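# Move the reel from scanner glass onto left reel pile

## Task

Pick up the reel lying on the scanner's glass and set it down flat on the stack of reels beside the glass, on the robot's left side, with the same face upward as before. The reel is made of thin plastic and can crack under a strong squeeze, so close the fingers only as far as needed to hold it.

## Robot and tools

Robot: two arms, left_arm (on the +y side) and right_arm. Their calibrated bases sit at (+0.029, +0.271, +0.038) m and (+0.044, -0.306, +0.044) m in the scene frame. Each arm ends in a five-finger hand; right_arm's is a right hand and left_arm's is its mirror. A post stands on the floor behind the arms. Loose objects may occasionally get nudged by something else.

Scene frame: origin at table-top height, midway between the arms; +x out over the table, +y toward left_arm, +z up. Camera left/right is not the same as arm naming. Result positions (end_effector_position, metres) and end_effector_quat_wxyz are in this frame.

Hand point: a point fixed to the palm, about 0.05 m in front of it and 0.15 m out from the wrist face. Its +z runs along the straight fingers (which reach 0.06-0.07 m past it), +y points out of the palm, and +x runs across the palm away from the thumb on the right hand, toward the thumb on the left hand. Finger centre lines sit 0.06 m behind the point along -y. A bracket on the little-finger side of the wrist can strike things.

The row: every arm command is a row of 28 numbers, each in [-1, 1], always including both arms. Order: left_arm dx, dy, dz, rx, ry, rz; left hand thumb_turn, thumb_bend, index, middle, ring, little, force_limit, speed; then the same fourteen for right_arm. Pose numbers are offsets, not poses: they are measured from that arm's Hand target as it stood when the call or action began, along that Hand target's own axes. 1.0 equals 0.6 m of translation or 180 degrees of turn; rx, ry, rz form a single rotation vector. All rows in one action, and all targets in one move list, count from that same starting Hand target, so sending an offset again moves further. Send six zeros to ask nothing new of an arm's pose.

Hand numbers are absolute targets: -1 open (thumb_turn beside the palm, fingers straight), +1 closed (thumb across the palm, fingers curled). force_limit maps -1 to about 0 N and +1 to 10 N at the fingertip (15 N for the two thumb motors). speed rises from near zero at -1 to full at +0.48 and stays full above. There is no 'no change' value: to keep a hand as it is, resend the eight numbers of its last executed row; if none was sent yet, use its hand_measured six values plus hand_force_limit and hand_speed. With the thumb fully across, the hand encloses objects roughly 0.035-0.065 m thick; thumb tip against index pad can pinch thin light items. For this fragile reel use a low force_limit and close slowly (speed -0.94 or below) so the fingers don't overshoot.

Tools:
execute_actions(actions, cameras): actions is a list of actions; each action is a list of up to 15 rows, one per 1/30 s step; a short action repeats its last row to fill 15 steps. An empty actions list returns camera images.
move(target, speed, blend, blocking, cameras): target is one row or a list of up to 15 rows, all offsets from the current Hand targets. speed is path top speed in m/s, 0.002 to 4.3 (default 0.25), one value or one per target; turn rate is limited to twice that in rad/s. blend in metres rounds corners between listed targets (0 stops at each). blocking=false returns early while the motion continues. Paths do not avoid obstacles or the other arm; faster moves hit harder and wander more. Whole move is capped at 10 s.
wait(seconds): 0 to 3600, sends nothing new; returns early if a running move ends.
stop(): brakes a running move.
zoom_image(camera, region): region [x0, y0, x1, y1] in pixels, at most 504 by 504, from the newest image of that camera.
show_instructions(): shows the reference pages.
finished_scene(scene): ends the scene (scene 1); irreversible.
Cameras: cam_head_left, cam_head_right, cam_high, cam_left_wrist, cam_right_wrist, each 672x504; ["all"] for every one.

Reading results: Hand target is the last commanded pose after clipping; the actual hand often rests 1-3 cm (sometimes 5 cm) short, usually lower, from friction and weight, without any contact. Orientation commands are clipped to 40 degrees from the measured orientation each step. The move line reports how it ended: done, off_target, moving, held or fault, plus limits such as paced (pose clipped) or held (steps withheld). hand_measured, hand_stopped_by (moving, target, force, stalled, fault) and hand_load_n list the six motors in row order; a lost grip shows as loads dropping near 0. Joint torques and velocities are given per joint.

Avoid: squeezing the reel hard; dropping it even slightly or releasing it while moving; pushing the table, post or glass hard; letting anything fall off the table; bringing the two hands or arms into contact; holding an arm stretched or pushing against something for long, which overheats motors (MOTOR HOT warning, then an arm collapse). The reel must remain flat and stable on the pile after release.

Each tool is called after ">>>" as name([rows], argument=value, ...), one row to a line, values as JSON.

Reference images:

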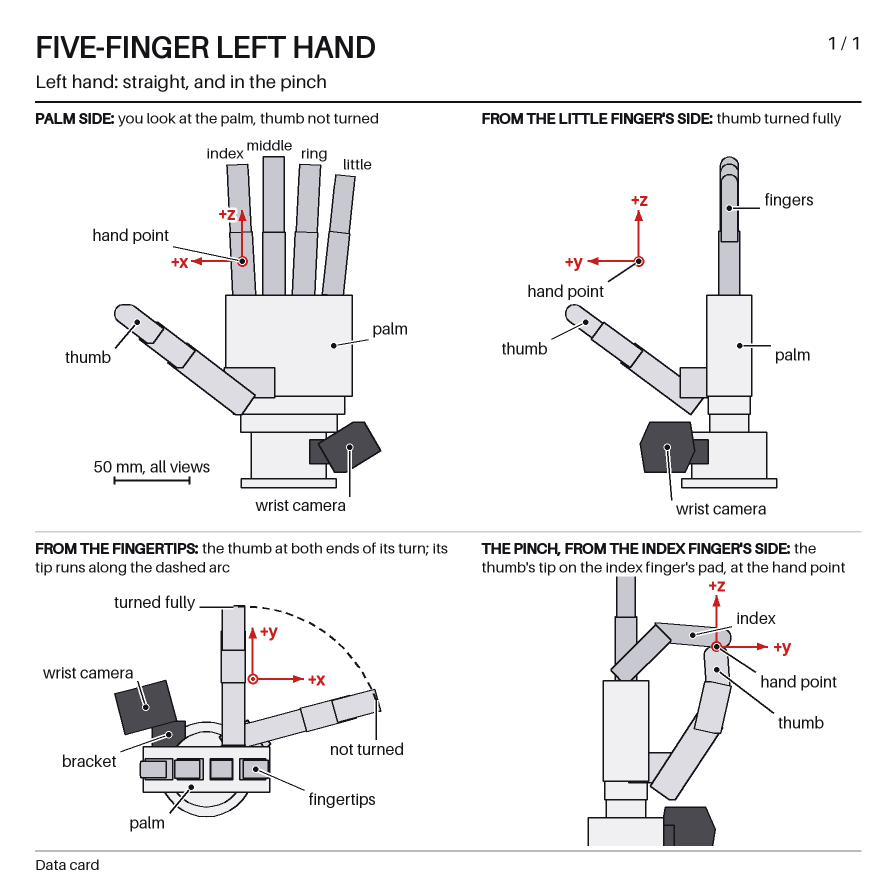

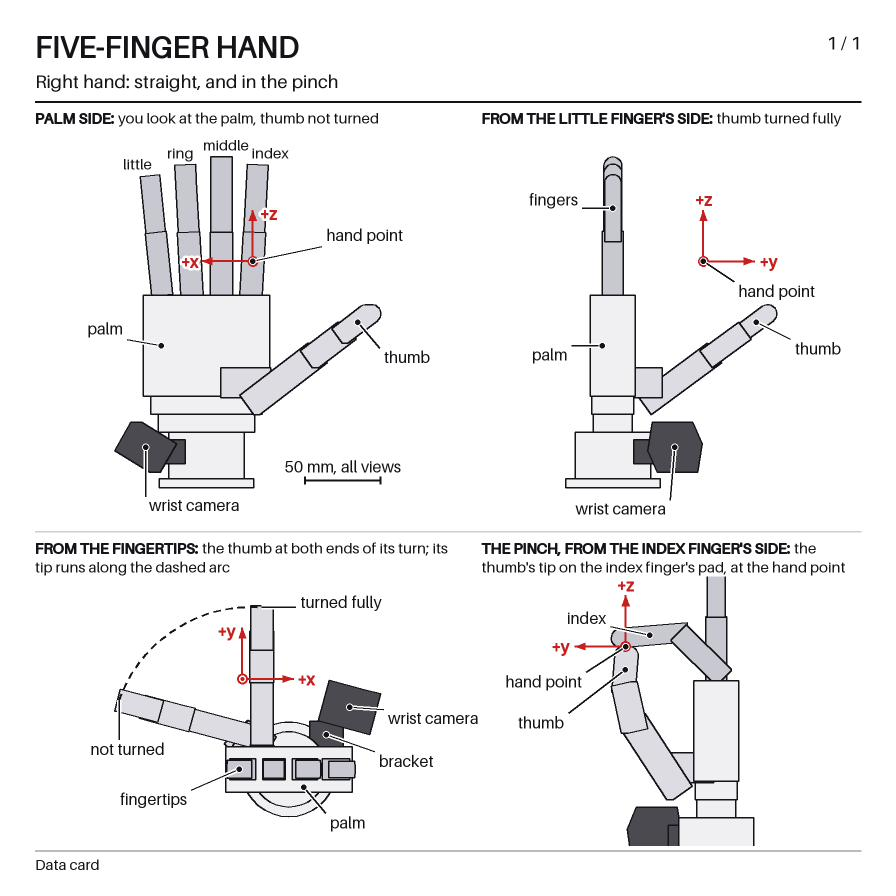

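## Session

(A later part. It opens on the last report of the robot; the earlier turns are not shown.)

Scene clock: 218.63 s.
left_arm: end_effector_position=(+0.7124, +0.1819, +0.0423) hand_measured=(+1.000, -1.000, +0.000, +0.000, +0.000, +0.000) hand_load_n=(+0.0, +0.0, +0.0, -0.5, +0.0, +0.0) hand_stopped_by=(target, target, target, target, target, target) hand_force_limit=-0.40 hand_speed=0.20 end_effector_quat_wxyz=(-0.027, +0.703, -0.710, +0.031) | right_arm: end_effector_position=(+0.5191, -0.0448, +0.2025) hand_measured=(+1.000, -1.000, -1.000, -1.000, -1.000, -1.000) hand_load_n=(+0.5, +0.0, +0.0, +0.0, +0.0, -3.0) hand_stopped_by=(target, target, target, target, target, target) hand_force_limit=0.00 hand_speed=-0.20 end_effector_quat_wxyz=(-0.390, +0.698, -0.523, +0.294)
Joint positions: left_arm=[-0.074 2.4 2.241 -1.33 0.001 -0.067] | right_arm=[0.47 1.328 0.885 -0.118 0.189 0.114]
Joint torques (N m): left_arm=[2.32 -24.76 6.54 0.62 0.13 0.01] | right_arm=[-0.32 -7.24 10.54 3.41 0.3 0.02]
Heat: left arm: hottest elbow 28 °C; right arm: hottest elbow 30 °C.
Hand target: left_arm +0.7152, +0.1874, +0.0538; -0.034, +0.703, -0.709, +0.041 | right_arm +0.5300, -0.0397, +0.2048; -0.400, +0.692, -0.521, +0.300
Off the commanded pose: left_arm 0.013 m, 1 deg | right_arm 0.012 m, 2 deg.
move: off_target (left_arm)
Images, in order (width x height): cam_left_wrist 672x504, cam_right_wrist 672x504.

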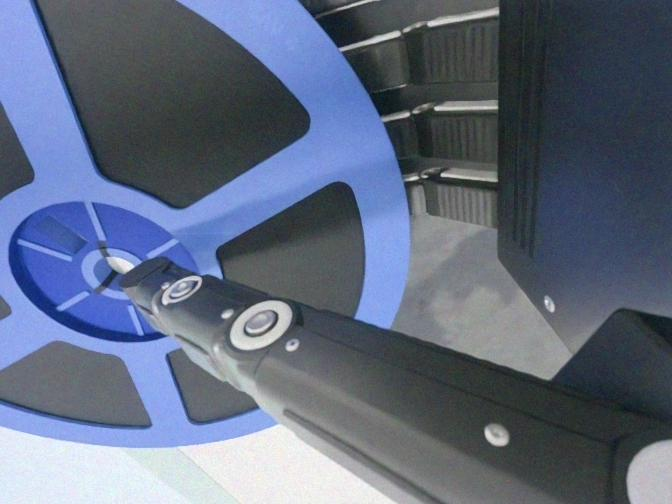

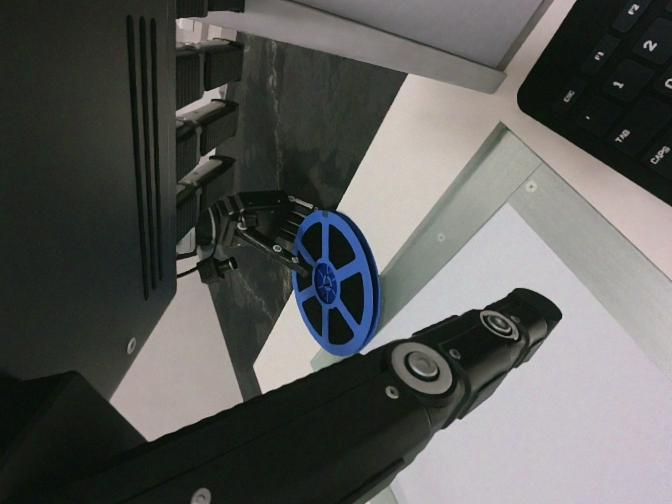

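>>> move(target=[0,-0.004,-0.07,0,0,0,1,-1,0,0,0,0,-0.4,0.2,0,0,0,0,0,0,1,-1,-1,-1,-1,-1,0,-0.2], speed=0.04, cameras=["cam_right_wrist","cam_left_wrist"])

>>> zoom_image(camera="cam_right_wrist", region=[220, 150, 400, 370])

Scene clock: 220.57 s.
left_arm: end_effector_position=(+0.7091, +0.1821, +0.0495) hand_measured=(+1.000, -1.000, +0.000, +0.000, +0.000, +0.000) hand_load_n=(+0.0, +0.0, +0.0, +6.0, +0.0, +0.0) hand_stopped_by=(target, target, target, target, target, target) hand_force_limit=-0.40 hand_speed=0.20 end_effector_quat_wxyz=(-0.025, +0.703, -0.710, +0.029) | right_arm: end_effector_position=(+0.5191, -0.0448, +0.2025) hand_measured=(+1.000, -1.000, -1.000, -1.000, -1.000, -1.000) hand_load_n=(+0.0, +0.0, +0.0, +0.0, +0.0, -3.0) hand_stopped_by=(target, target, target, target, target, target) hand_force_limit=0.00 hand_speed=-0.20 end_effector_quat_wxyz=(-0.390, +0.698, -0.523, +0.294)
Joint positions: left_arm=[-0.074 2.39 2.241 -1.347 0.001 -0.067] | right_arm=[0.47 1.328 0.885 -0.118 0.189 0.114]
Joint torques (N m): left_arm=[2.2 -26.46 10.48 -1.57 0.13 0.01] | right_arm=[-0.32 -7.3 10.52 3.41 0.3 0.02]
Heat: left arm: hottest elbow 28 °C; right arm: hottest elbow 30 °C.
Hand target: left_arm +0.7131, +0.1878, +0.0957; -0.034, +0.703, -0.709, +0.041 | right_arm +0.5300, -0.0397, +0.2048; -0.400, +0.692, -0.521, +0.300
Off the commanded pose: left_arm 0.047 m, 2 deg | right_arm 0.012 m, 2 deg.
move: off_target (left_arm)
Images, in order (width x height): cam_left_wrist 672x504, cam_right_wrist 672x504.

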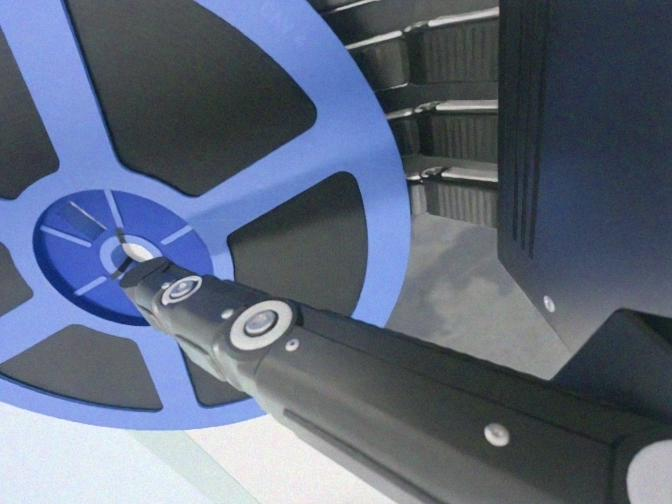

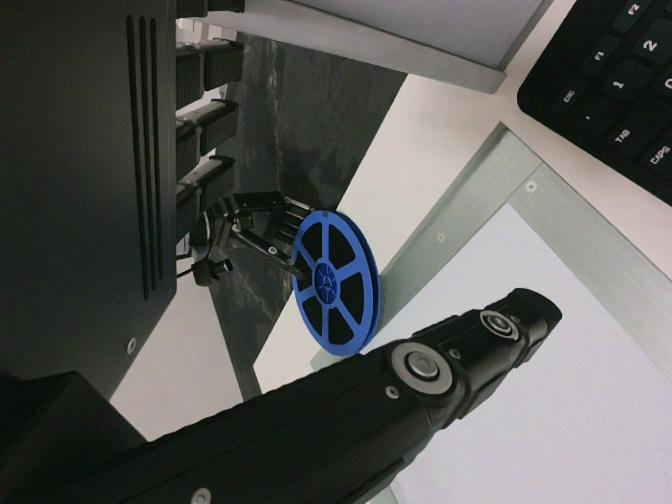

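Scaled by 2.291 from the camera's image (finer frame: 960x720).

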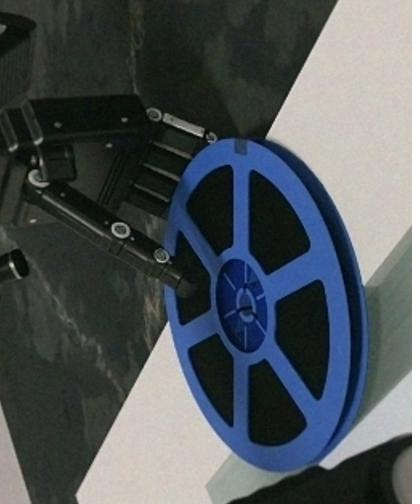

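>>> move(target=[0,-0.0105,-0.0167,0,0,0,1,-1,0,0,0,0,-0.4,0.2,0,0,0,0,0,0,1,-1,-1,-1,-1,-1,0,-0.2], speed=0.04, cameras=["cam_right_wrist","cam_high"])

>>> zoom_image(camera="cam_right_wrist", region=[220, 150, 400, 370])

>>> zoom_image(camera="cam_high", region=[350, 240, 480, 370])

Scene clock: 221.83 s.
left_arm: end_effector_position=(+0.7043, +0.1825, +0.0725) hand_measured=(+1.000, -1.000, +0.000, +0.000, +0.000, +0.000) hand_load_n=(+0.0, -0.5, +0.5, +0.5, +0.0, +0.0) hand_stopped_by=(target, target, target, target, target, target) hand_force_limit=-0.40 hand_speed=0.20 end_effector_quat_wxyz=(-0.016, +0.703, -0.711, +0.018) | right_arm: end_effector_position=(+0.5191, -0.0448, +0.2025) hand_measured=(+1.000, -1.000, -1.000, -1.000, -1.000, -1.000) hand_load_n=(+0.0, +0.0, +0.0, +0.0, +0.0, -3.0) hand_stopped_by=(target, target, target, target, target, target) hand_force_limit=0.00 hand_speed=-0.20 end_effector_quat_wxyz=(-0.390, +0.698, -0.523, +0.294)
Joint positions: left_arm=[-0.074 2.39 2.299 -1.432 0.001 -0.067] | right_arm=[0.47 1.328 0.885 -0.118 0.189 0.114]
Joint torques (N m): left_arm=[2.43 -25 11.03 -0.32 0.13 0.01] | right_arm=[-0.32 -7.24 10.54 3.41 0.3 0.02]
Heat: left arm: hottest elbow 28 °C; right arm: hottest elbow 30 °C.
Hand target: left_arm +0.7184, +0.1878, +0.1064; -0.034, +0.703, -0.709, +0.041 | right_arm +0.5300, -0.0397, +0.2048; -0.400, +0.692, -0.521, +0.300
Off the commanded pose: left_arm 0.037 m, 3 deg | right_arm 0.012 m, 2 deg.
move: off_target (left_arm)
Images, in order (width x height): cam_high 672x504, cam_right_wrist 672x504.

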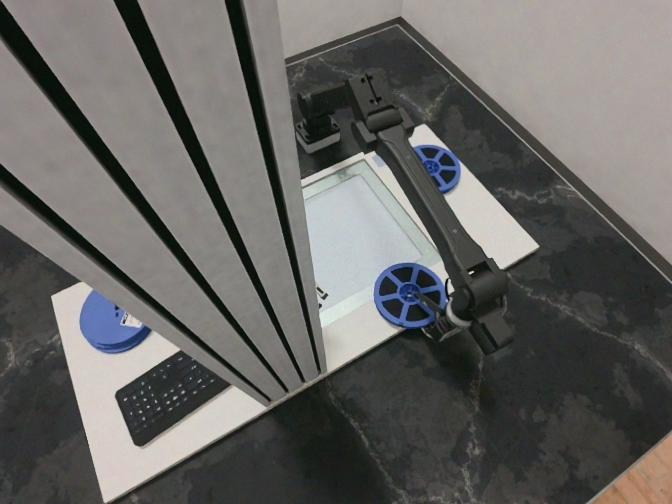

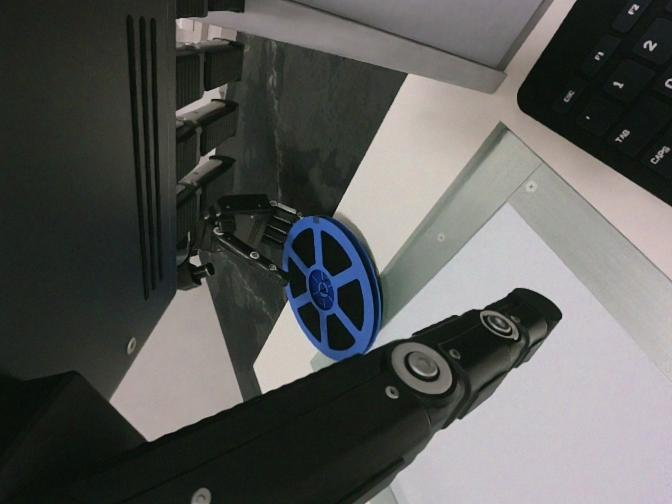

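Scaled by 2.291 from the camera's image (finer frame: 960x720).

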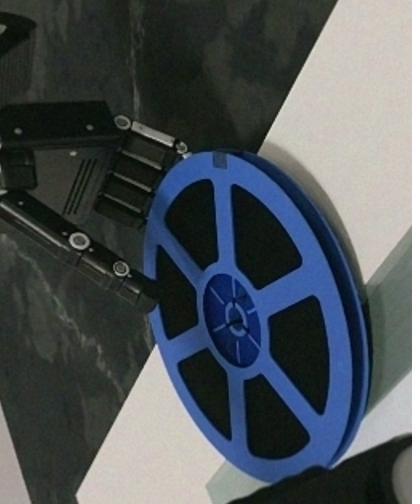

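Scaled by 3.877 from the camera's image (finer frame: 960x720).

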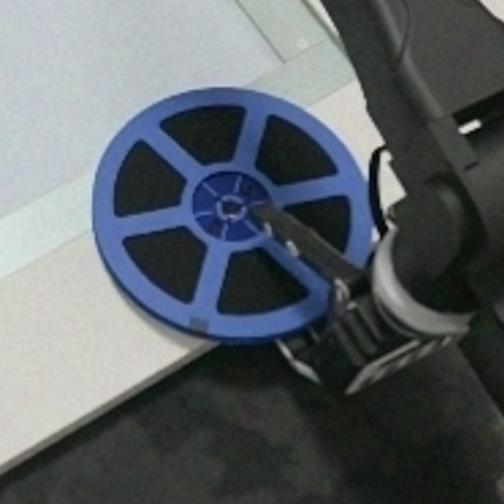

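>>> move(target=[0,-0.002,-0.055,0,0,0,1,-1,0,0,0,0,-0.4,0.2,0,0,0,0,0,0,1,-1,-1,-1,-1,-1,0,-0.2], speed=0.04, cameras=["cam_right_wrist","cam_left_wrist"])

>>> zoom_image(camera="cam_right_wrist", region=[200, 150, 400, 370])

Scene clock: 223.37 s.
left_arm: end_effector_position=(+0.6998, +0.1829, +0.0962) hand_measured=(+1.000, -1.000, +0.000, +0.000, +0.000, +0.000) hand_load_n=(+0.0, +0.0, +0.5, +0.0, +0.5, +0.0) hand_stopped_by=(target, target, target, target, target, target) hand_force_limit=-0.40 hand_speed=0.20 end_effector_quat_wxyz=(-0.009, +0.703, -0.711, +0.011) | right_arm: end_effector_position=(+0.5191, -0.0448, +0.2025) hand_measured=(+1.000, -1.000, -1.000, -1.000, -1.000, -1.000) hand_load_n=(+0.0, +0.0, -0.5, +0.0, +0.0, -3.0) hand_stopped_by=(target, target, target, target, target, target) hand_force_limit=0.00 hand_speed=-0.20 end_effector_quat_wxyz=(-0.390, +0.698, -0.523, +0.294)
Joint positions: left_arm=[-0.074 2.389 2.356 -1.511 0.001 -0.067] | right_arm=[0.47 1.328 0.885 -0.118 0.189 0.114]
Joint torques (N m): left_arm=[2.37 -25.76 11.59 -0.28 0.12 0.02] | right_arm=[-0.32 -7.24 10.52 3.41 0.3 0.02]
Heat: left arm: hottest elbow 28 °C; right arm: hottest elbow 30 °C.
Hand target: left_arm +0.7160, +0.1882, +0.1395; -0.034, +0.703, -0.709, +0.041 | right_arm +0.5300, -0.0397, +0.2048; -0.400, +0.692, -0.521, +0.300
Off the commanded pose: left_arm 0.046 m, 5 deg | right_arm 0.012 m, 2 deg.
move: off_target (left_arm)
Images, in order (width x height): cam_left_wrist 672x504, cam_right_wrist 672x504.

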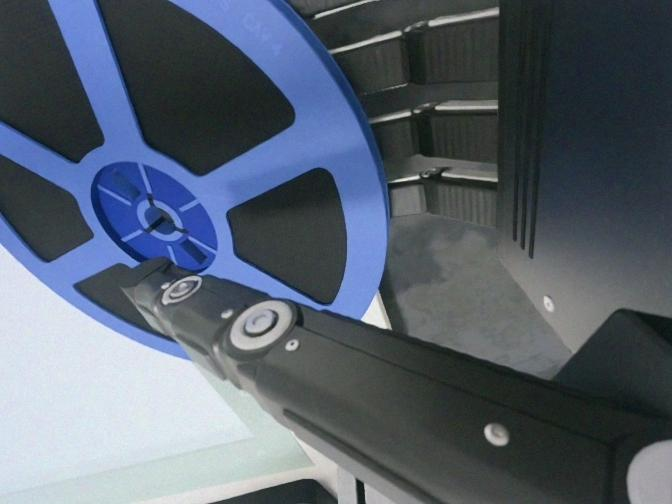

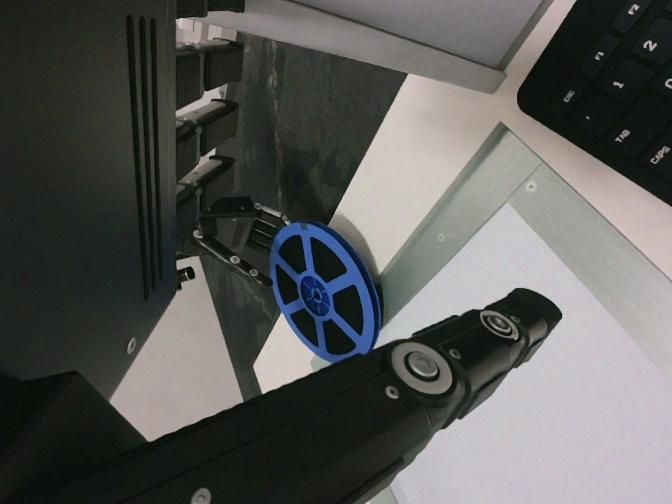

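Scaled by 2.291 from the camera's image (finer frame: 960x720).

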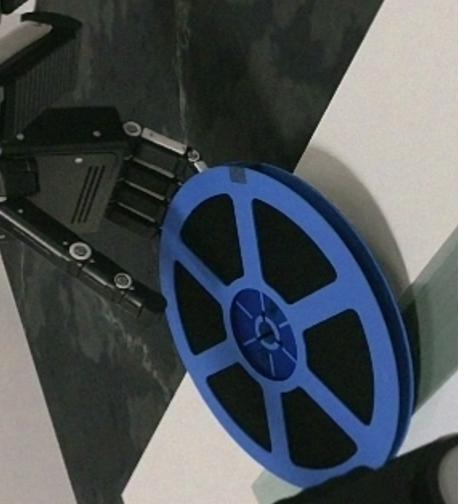

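>>> move(target=[0,-0.002,-0.035,0,0,0,1,-1,0,0,0,0,-0.4,0.2,0,0,0,0,0,0,1,-1,-1,-1,-1,-1,0,-0.2], speed=0.04, cameras=["cam_right_wrist","cam_left_wrist"])

>>> zoom_image(camera="cam_right_wrist", region=[200, 150, 400, 370])

Scene clock: 224.80 s.
left_arm: end_effector_position=(+0.7017, +0.1827, +0.1211) hand_measured=(+1.000, -1.000, +0.000, +0.000, +0.000, +0.000) hand_load_n=(-0.5, +0.0, +0.5, +1.0, +0.0, +0.0) hand_stopped_by=(target, target, target, target, target, target) hand_force_limit=-0.40 hand_speed=0.20 end_effector_quat_wxyz=(-0.011, +0.703, -0.711, +0.013) | right_arm: end_effector_position=(+0.5191, -0.0448, +0.2025) hand_measured=(+1.000, -1.000, -1.000, -1.000, -1.000, -1.000) hand_load_n=(+0.0, +0.0, -0.5, +0.0, +0.0, -3.5) hand_stopped_by=(target, target, target, target, target, target) hand_force_limit=0.00 hand_speed=-0.20 end_effector_quat_wxyz=(-0.390, +0.698, -0.523, +0.294)
Joint positions: left_arm=[-0.074 2.389 2.422 -1.57 0.001 -0.067] | right_arm=[0.47 1.328 0.885 -0.118 0.189 0.114]
Joint torques (N m): left_arm=[2.43 -25.29 11.56 -0.16 0.12 0.02] | right_arm=[-0.32 -7.24 10.52 3.41 0.3 0.02]
Heat: left arm: hottest elbow 28 °C; right arm: hottest elbow 29 °C.
Hand target: left_arm +0.7151, +0.1884, +0.1604; -0.034, +0.703, -0.709, +0.041 | right_arm +0.5300, -0.0397, +0.2048; -0.400, +0.692, -0.521, +0.300
Off the commanded pose: left_arm 0.042 m, 4 deg | right_arm 0.012 m, 2 deg.
move: off_target (left_arm)
Images, in order (width x height): cam_left_wrist 672x504, cam_right_wrist 672x504.

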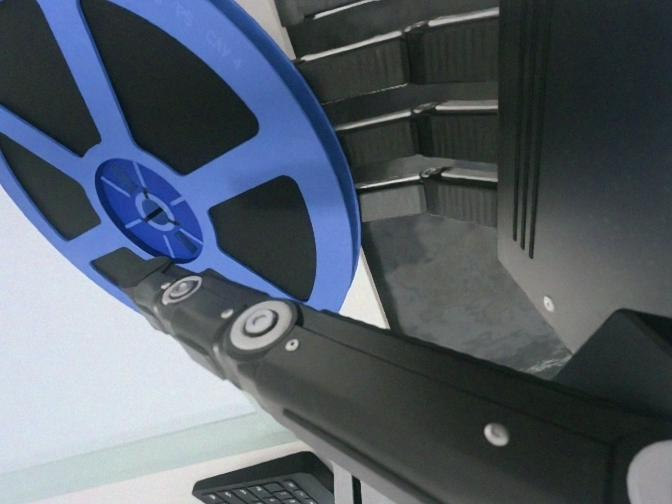

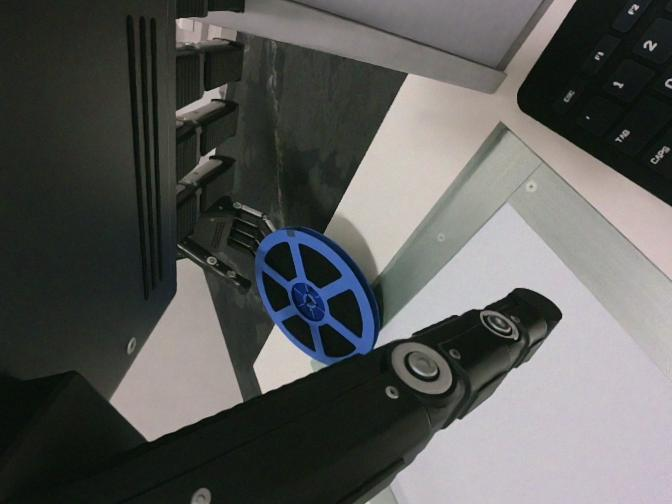

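Scaled by 2.291 from the camera's image (finer frame: 960x720).

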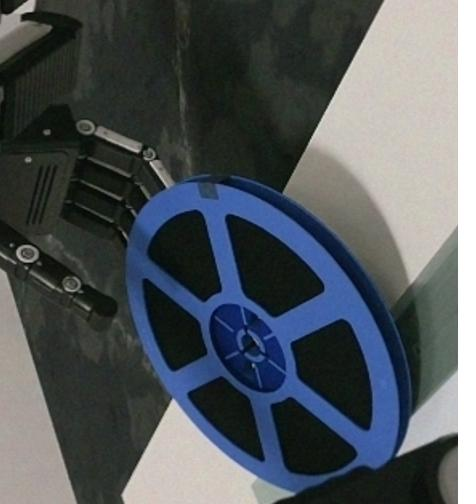

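>>> move(target=[0,0,0,0,0,0,1,0.3,0,0,0,0,-0.7,-0.92,0,0,0,0,0,0,1,-1,-1,-1,-1,-1,0,-0.2], speed=0.04, cameras=["cam_right_wrist","cam_left_wrist"])

>>> zoom_image(camera="cam_right_wrist", region=[200, 150, 400, 370])

Scene clock: 229.93 s.
left_arm: end_effector_position=(+0.7016, +0.1827, +0.1211) hand_measured=(+1.000, -0.432, +0.000, +0.000, +0.000, +0.000) hand_load_n=(+0.0, +0.0, +0.5, +0.5, +0.0, +0.0) hand_stopped_by=(target, moving, target, target, target, target) hand_force_limit=-0.70 hand_speed=-0.92 end_effector_quat_wxyz=(-0.011, +0.703, -0.711, +0.013) | right_arm: end_effector_position=(+0.5191, -0.0448, +0.2025) hand_measured=(+1.000, -1.000, -1.000, -1.000, -1.000, -1.000) hand_load_n=(+0.0, +0.0, +0.0, +0.0, +0.0, -3.5) hand_stopped_by=(target, target, target, target, target, target) hand_force_limit=0.00 hand_speed=-0.20 end_effector_quat_wxyz=(-0.390, +0.698, -0.523, +0.294)
Joint positions: left_arm=[-0.074 2.389 2.422 -1.57 0.001 -0.067] | right_arm=[0.47 1.328 0.885 -0.118 0.189 0.114]
Joint torques (N m): left_arm=[2.37 -25.47 11.56 -0.23 0.11 0.01] | right_arm=[-0.32 -7.24 10.54 3.41 0.3 0.02]
Heat: left arm: hottest elbow 28 °C; right arm: hottest elbow 29 °C.
Hand target: left_arm +0.7150, +0.1884, +0.1604; -0.034, +0.703, -0.709, +0.041 | right_arm +0.5300, -0.0397, +0.2048; -0.400, +0.692, -0.521, +0.300
Off the commanded pose: left_arm 0.042 m, 4 deg | right_arm 0.012 m, 2 deg.
move: moving (left_arm; no rest 5 s after the move's start)
Images, in order (width x height): cam_left_wrist 672x504, cam_right_wrist 672x504.

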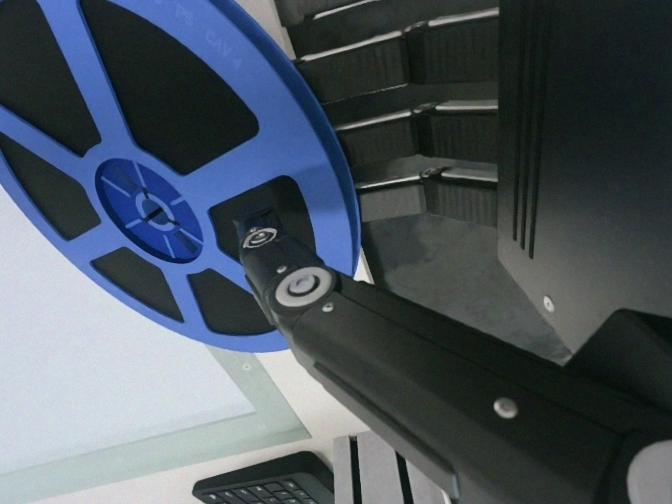

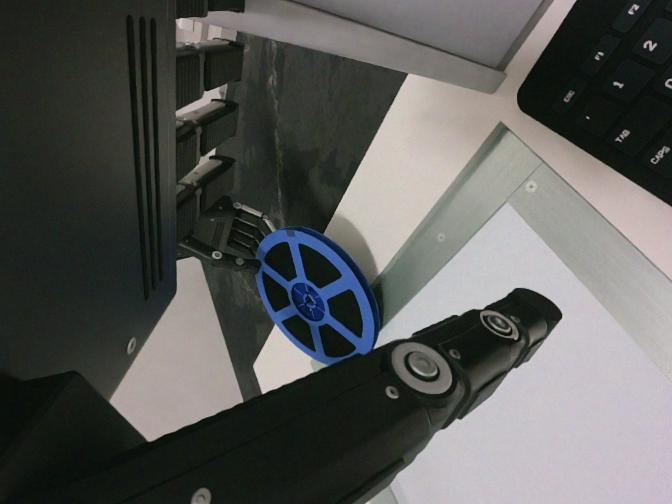

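Scaled by 2.291 from the camera's image (finer frame: 960x720).

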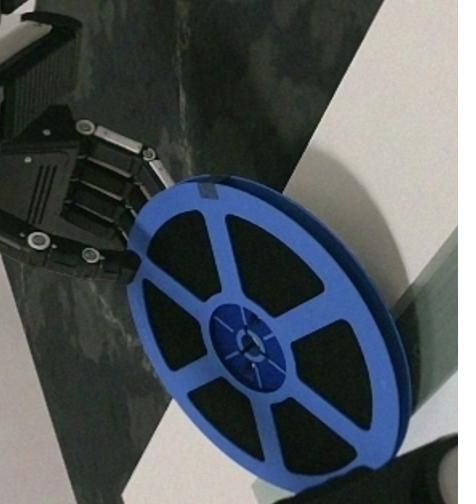

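>>> wait(seconds=4, cameras=["cam_right_wrist","cam_left_wrist"])

>>> zoom_image(camera="cam_right_wrist", region=[200, 150, 400, 370])

Scene clock: 234.03 s.
left_arm: end_effector_position=(+0.7016, +0.1827, +0.1211) hand_measured=(+1.000, +0.016, +0.000, +0.000, +0.000, +0.000) hand_load_n=(+0.0, +2.0, +1.0, +2.5, +0.0, +0.0) hand_stopped_by=(target, force, target, target, target, target) hand_force_limit=-0.70 hand_speed=-0.92 end_effector_quat_wxyz=(-0.011, +0.703, -0.711, +0.013) | right_arm: end_effector_position=(+0.5191, -0.0448, +0.2025) hand_measured=(+1.000, -1.000, -1.000, -1.000, -1.000, -1.000) hand_load_n=(+0.0, +0.0, +0.0, +0.0, +0.0, -3.0) hand_stopped_by=(target, target, target, target, target, target) hand_force_limit=0.00 hand_speed=-0.20 end_effector_quat_wxyz=(-0.390, +0.698, -0.523, +0.294)
Joint positions: left_arm=[-0.074 2.389 2.422 -1.57 0.001 -0.067] | right_arm=[0.47 1.328 0.885 -0.118 0.189 0.114]
Joint torques (N m): left_arm=[2.37 -25.35 11.58 -0.23 0.11 0.03] | right_arm=[-0.32 -7.3 10.54 3.4 0.3 0.02]
Heat: left arm: hottest elbow 28 °C; right arm: hottest elbow 29 °C.
Hand target: left_arm +0.7150, +0.1884, +0.1604; -0.034, +0.703, -0.709, +0.041 | right_arm +0.5300, -0.0397, +0.2048; -0.400, +0.692, -0.521, +0.300
Off the commanded pose: left_arm 0.042 m, 4 deg | right_arm 0.012 m, 2 deg.
wait: 4.00 s; at rest by 3.90 s
Images, in order (width x height): cam_left_wrist 672x504, cam_right_wrist 672x504.

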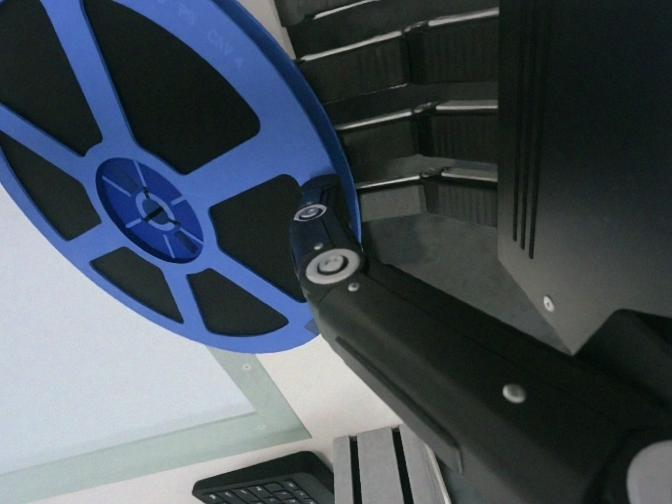

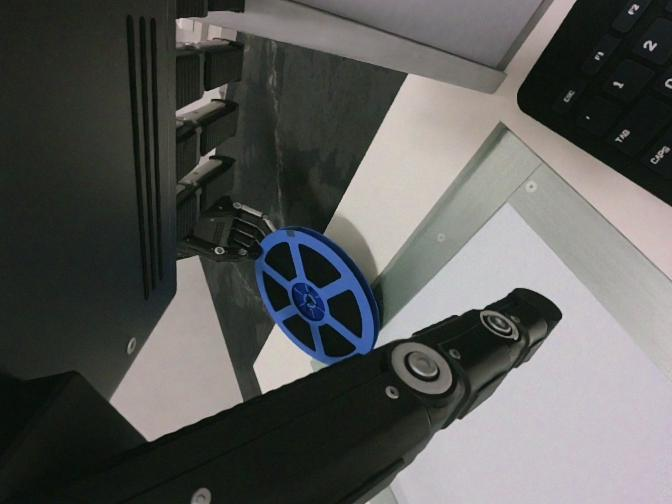

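Scaled by 2.291 from the camera's image (finer frame: 960x720).

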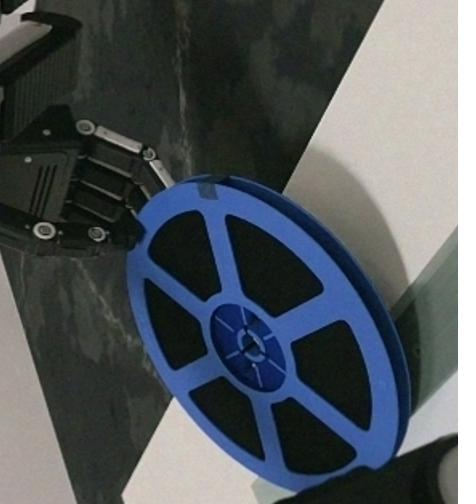

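>>> move(target=[0,0,0,0,0,0,1,0.25,0,0,0,0,-0.45,-0.92,0,0,0,0,0,0,1,-1,-1,-1,-1,-1,0,-0.2], speed=0.04, cameras=["cam_right_wrist","cam_left_wrist"])

>>> zoom_image(camera="cam_left_wrist", region=[230, 60, 470, 300])

Scene clock: 234.77 s.
left_arm: end_effector_position=(+0.7016, +0.1827, +0.1211) hand_measured=(+1.000, +0.034, +0.000, +0.000, +0.000, +0.000) hand_load_n=(+0.5, +4.5, +2.0, +3.0, +0.5, +0.0) hand_stopped_by=(target, force, target, target, target, target) hand_force_limit=-0.45 hand_speed=-0.92 end_effector_quat_wxyz=(-0.011, +0.703, -0.711, +0.013) | right_arm: end_effector_position=(+0.5191, -0.0448, +0.2025) hand_measured=(+1.000, -1.000, -1.000, -1.000, -1.000, -1.000) hand_load_n=(+0.0, +0.0, +0.0, +0.0, +0.0, -3.5) hand_stopped_by=(target, target, target, target, target, target) hand_force_limit=0.00 hand_speed=-0.20 end_effector_quat_wxyz=(-0.390, +0.698, -0.523, +0.294)
Joint positions: left_arm=[-0.074 2.389 2.422 -1.57 0.001 -0.067] | right_arm=[0.47 1.328 0.885 -0.118 0.189 0.114]
Joint torques (N m): left_arm=[2.43 -25.35 11.58 -0.25 0.12 0.02] | right_arm=[-0.32 -7.24 10.52 3.41 0.3 0.02]
Heat: left arm: hottest elbow 28 °C; right arm: hottest elbow 29 °C.
Hand target: left_arm +0.7150, +0.1884, +0.1604; -0.034, +0.703, -0.709, +0.041 | right_arm +0.5300, -0.0397, +0.2048; -0.400, +0.692, -0.521, +0.300
Off the commanded pose: left_arm 0.042 m, 4 deg | right_arm 0.012 m, 2 deg.
move: done
Images, in order (width x height): cam_left_wrist 672x504, cam_right_wrist 672x504.

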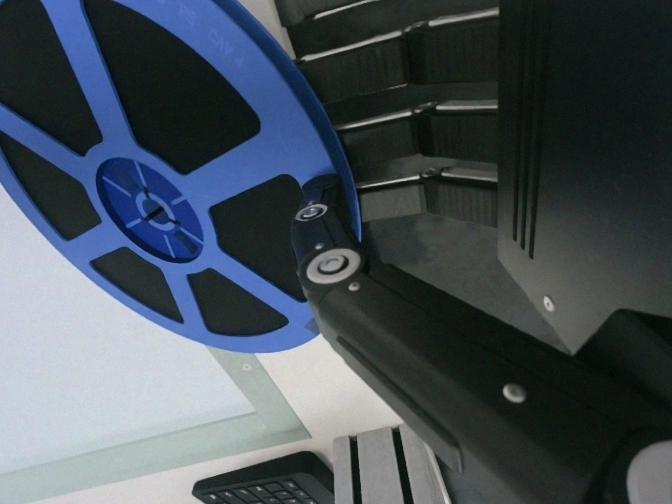

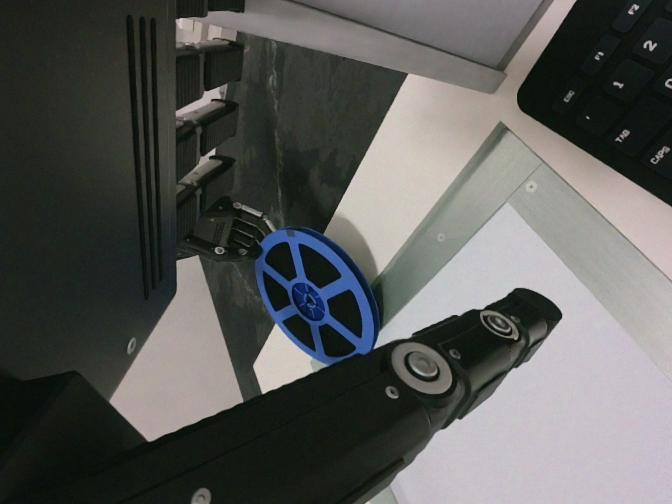

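Scaled by 2.100 from the camera's image (finer frame: 960x720).

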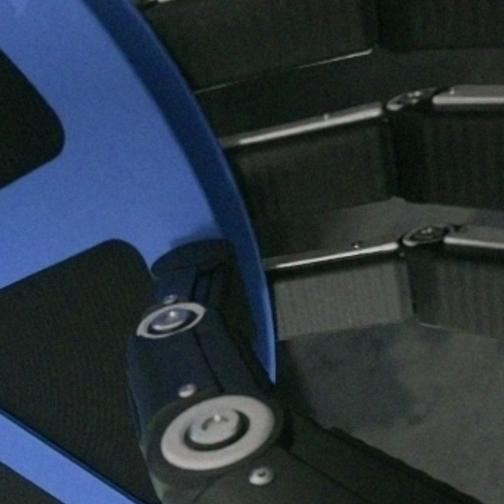

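>>> move(target=[0,0.0517,-0.091,0.1167,0,0,1,0.25,0,0,0,0,-0.45,-0.92,0,0,0,0,0,0,1,-1,-1,-1,-1,-1,0,-0.2], speed=0.05, cameras=["cam_right_wrist","cam_left_wrist","cam_high"])

>>> zoom_image(camera="cam_right_wrist", region=[180, 150, 400, 370])

Scene clock: 239.33 s.
left_arm: end_effector_position=(+0.6753, +0.1888, +0.1902) hand_measured=(+1.000, +0.032, +0.000, +0.000, +0.000, +0.000) hand_load_n=(+0.0, +5.0, +1.5, +3.5, +0.5, +0.0) hand_stopped_by=(target, force, target, target, target, target) hand_force_limit=-0.45 hand_speed=-0.92 end_effector_quat_wxyz=(-0.145, +0.689, -0.694, +0.152) | right_arm: end_effector_position=(+0.5191, -0.0448, +0.2025) hand_measured=(+1.000, -1.000, -1.000, -1.000, -1.000, -1.000) hand_load_n=(+0.0, +0.0, +0.0, -0.5, +0.0, -3.5) hand_stopped_by=(target, target, target, target, target, target) hand_force_limit=0.00 hand_speed=-0.20 end_effector_quat_wxyz=(-0.390, +0.698, -0.523, +0.294)
Joint positions: left_arm=[-0.074 1.916 1.803 -1.035 -0.02 -0.067] | right_arm=[0.47 1.328 0.885 -0.118 0.189 0.114]
Joint torques (N m): left_arm=[1.55 -20.89 7.69 1.44 -0.06 -0.04] | right_arm=[-0.32 -7.24 10.54 3.41 0.3 0.02]
Heat: left arm: hottest elbow 28 °C; right arm: hottest elbow 29 °C.
Hand target: left_arm +0.6784, +0.1893, +0.2113; -0.161, +0.685, -0.690, +0.169 | right_arm +0.5300, -0.0397, +0.2048; -0.400, +0.692, -0.521, +0.300
Off the commanded pose: left_arm 0.021 m, 3 deg | right_arm 0.012 m, 2 deg.
move: off_target (left_arm)
Images, in order (width x height): cam_high 672x504, cam_left_wrist 672x504, cam_right_wrist 672x504.

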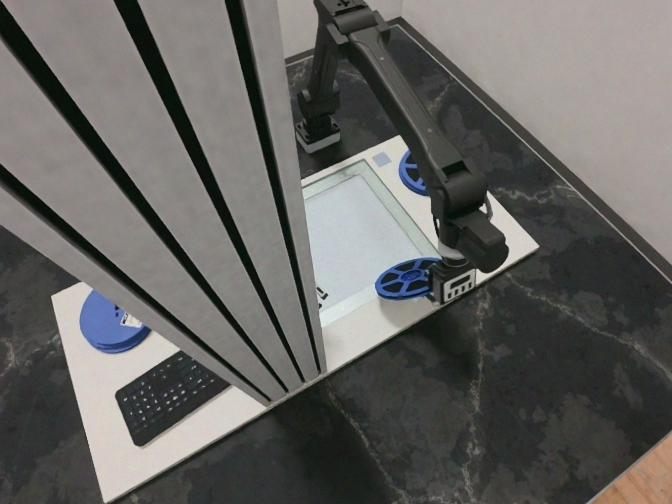

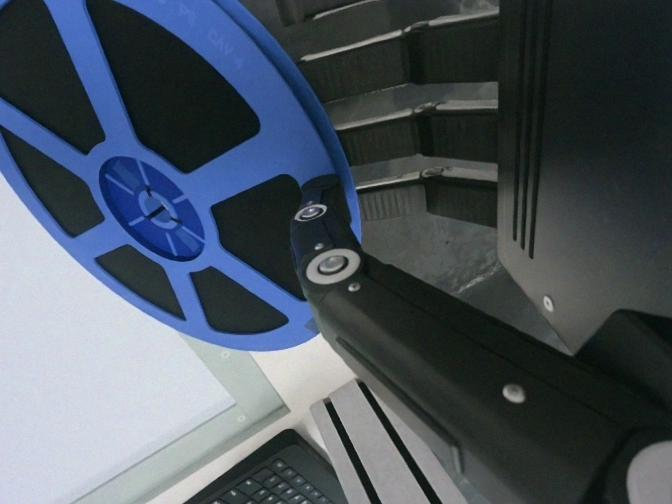

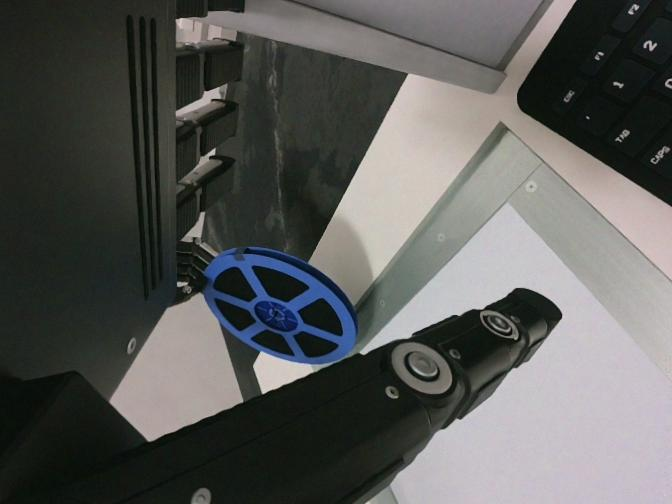

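Scaled by 2.291 from the camera's image (finer frame: 960x720).

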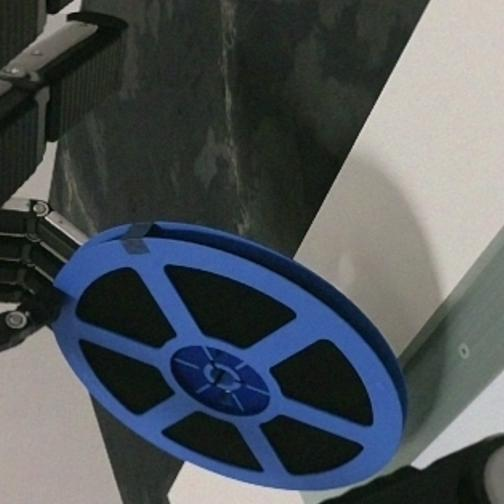

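>>> move([
  [0,-0.016,-0.1415,0,0,0,1,0.25,0,0,0,0,-0.45,-0.92,0,0,0,0,0,0,1,-1,-1,-1,-1,-1,0,-0.2],
  [-0.4378,0.3955,-0.3487,0,0,0,1,0.25,0,0,0,0,-0.45,-0.92,0,0,0,0,0,0,1,-1,-1,-1,-1,-1,0,-0.2],
], speed=[0.06,0.12], blend=[0.03,0], cameras=["all"])

Scene clock: 245.60 s.
left_arm: end_effector_position=(+0.3808, +0.4558, +0.2801) hand_measured=(+1.000, +0.032, +0.000, +0.000, +0.000, +0.000) hand_load_n=(+0.5, +4.5, +2.0, +3.5, +0.5, +0.0) hand_stopped_by=(target, force, target, target, target, target) hand_force_limit=-0.45 hand_speed=-0.92 end_effector_quat_wxyz=(-0.156, +0.687, -0.689, +0.169) | right_arm: end_effector_position=(+0.5191, -0.0448, +0.2025) hand_measured=(+1.000, -1.000, -1.000, -1.000, -1.000, -1.000) hand_load_n=(-0.5, +0.0, +0.0, +0.0, -0.5, -3.5) hand_stopped_by=(target, target, target, target, target, target) hand_force_limit=0.00 hand_speed=-0.20 end_effector_quat_wxyz=(-0.390, +0.698, -0.523, +0.294)
Joint positions: left_arm=[0.608 1.279 1.274 -1.185 0.272 0.554] | right_arm=[0.47 1.328 0.885 -0.118 0.189 0.114]
Joint torques (N m): left_arm=[2.32 -10.17 7.8 0.39 0.35 0.04] | right_arm=[-0.32 -7.24 10.52 3.4 0.3 0.02]
Heat: left arm: hottest elbow 29 °C; right arm: hottest elbow 28 °C.
Hand target: left_arm +0.3744, +0.4555, +0.2872; -0.161, +0.685, -0.690, +0.170 | right_arm +0.5300, -0.0397, +0.2048; -0.400, +0.692, -0.521, +0.300
Off the commanded pose: left_arm 0.010 m, 1 deg | right_arm 0.012 m, 2 deg.
move: done

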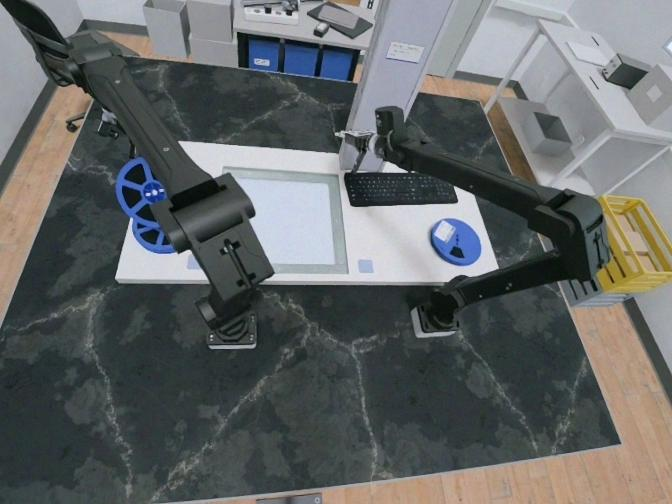

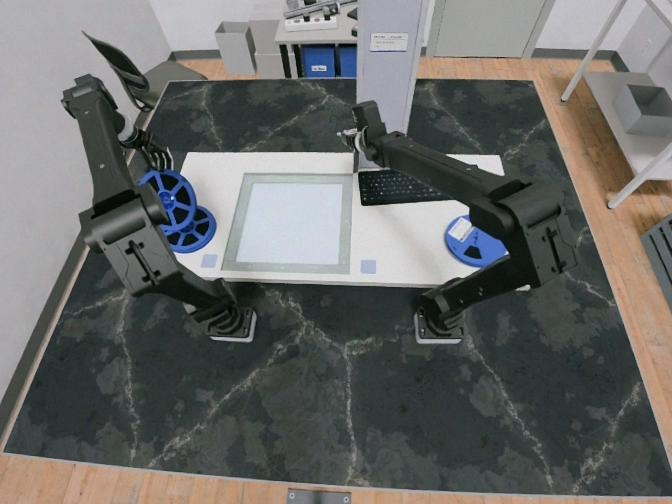

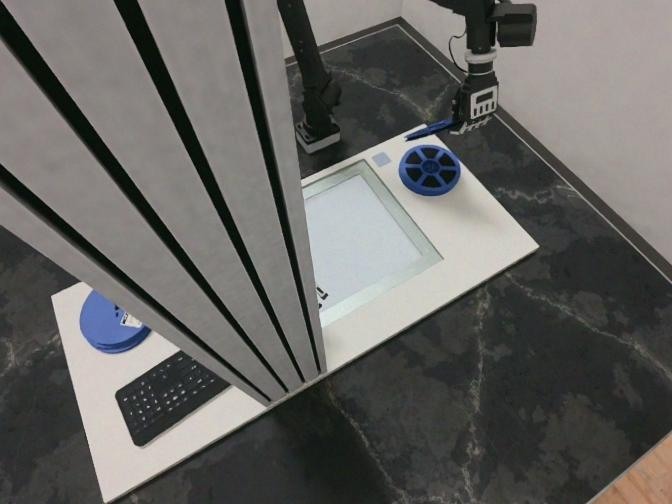

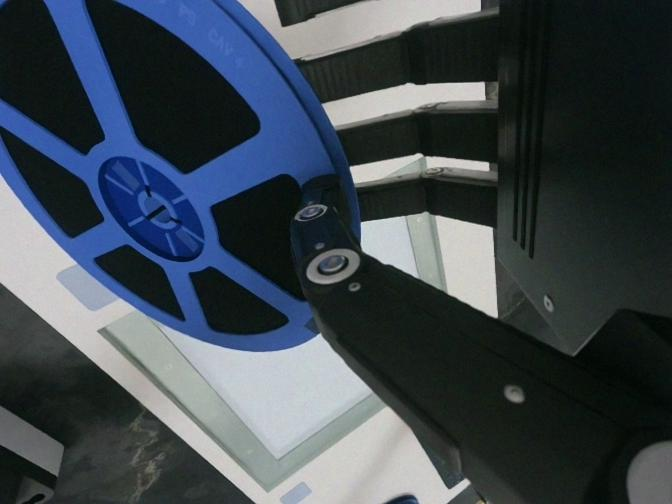

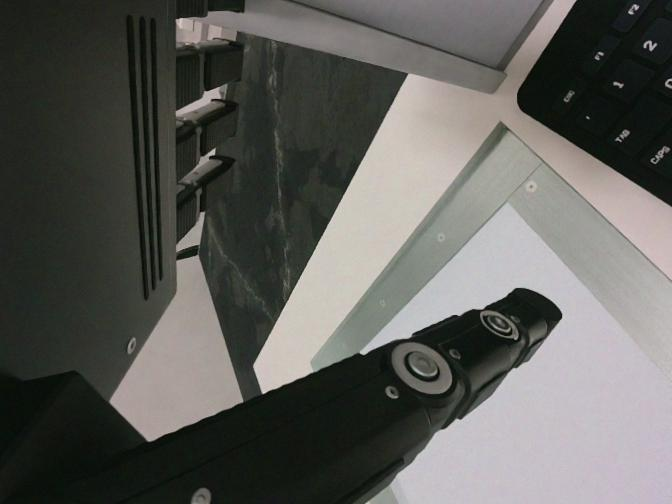

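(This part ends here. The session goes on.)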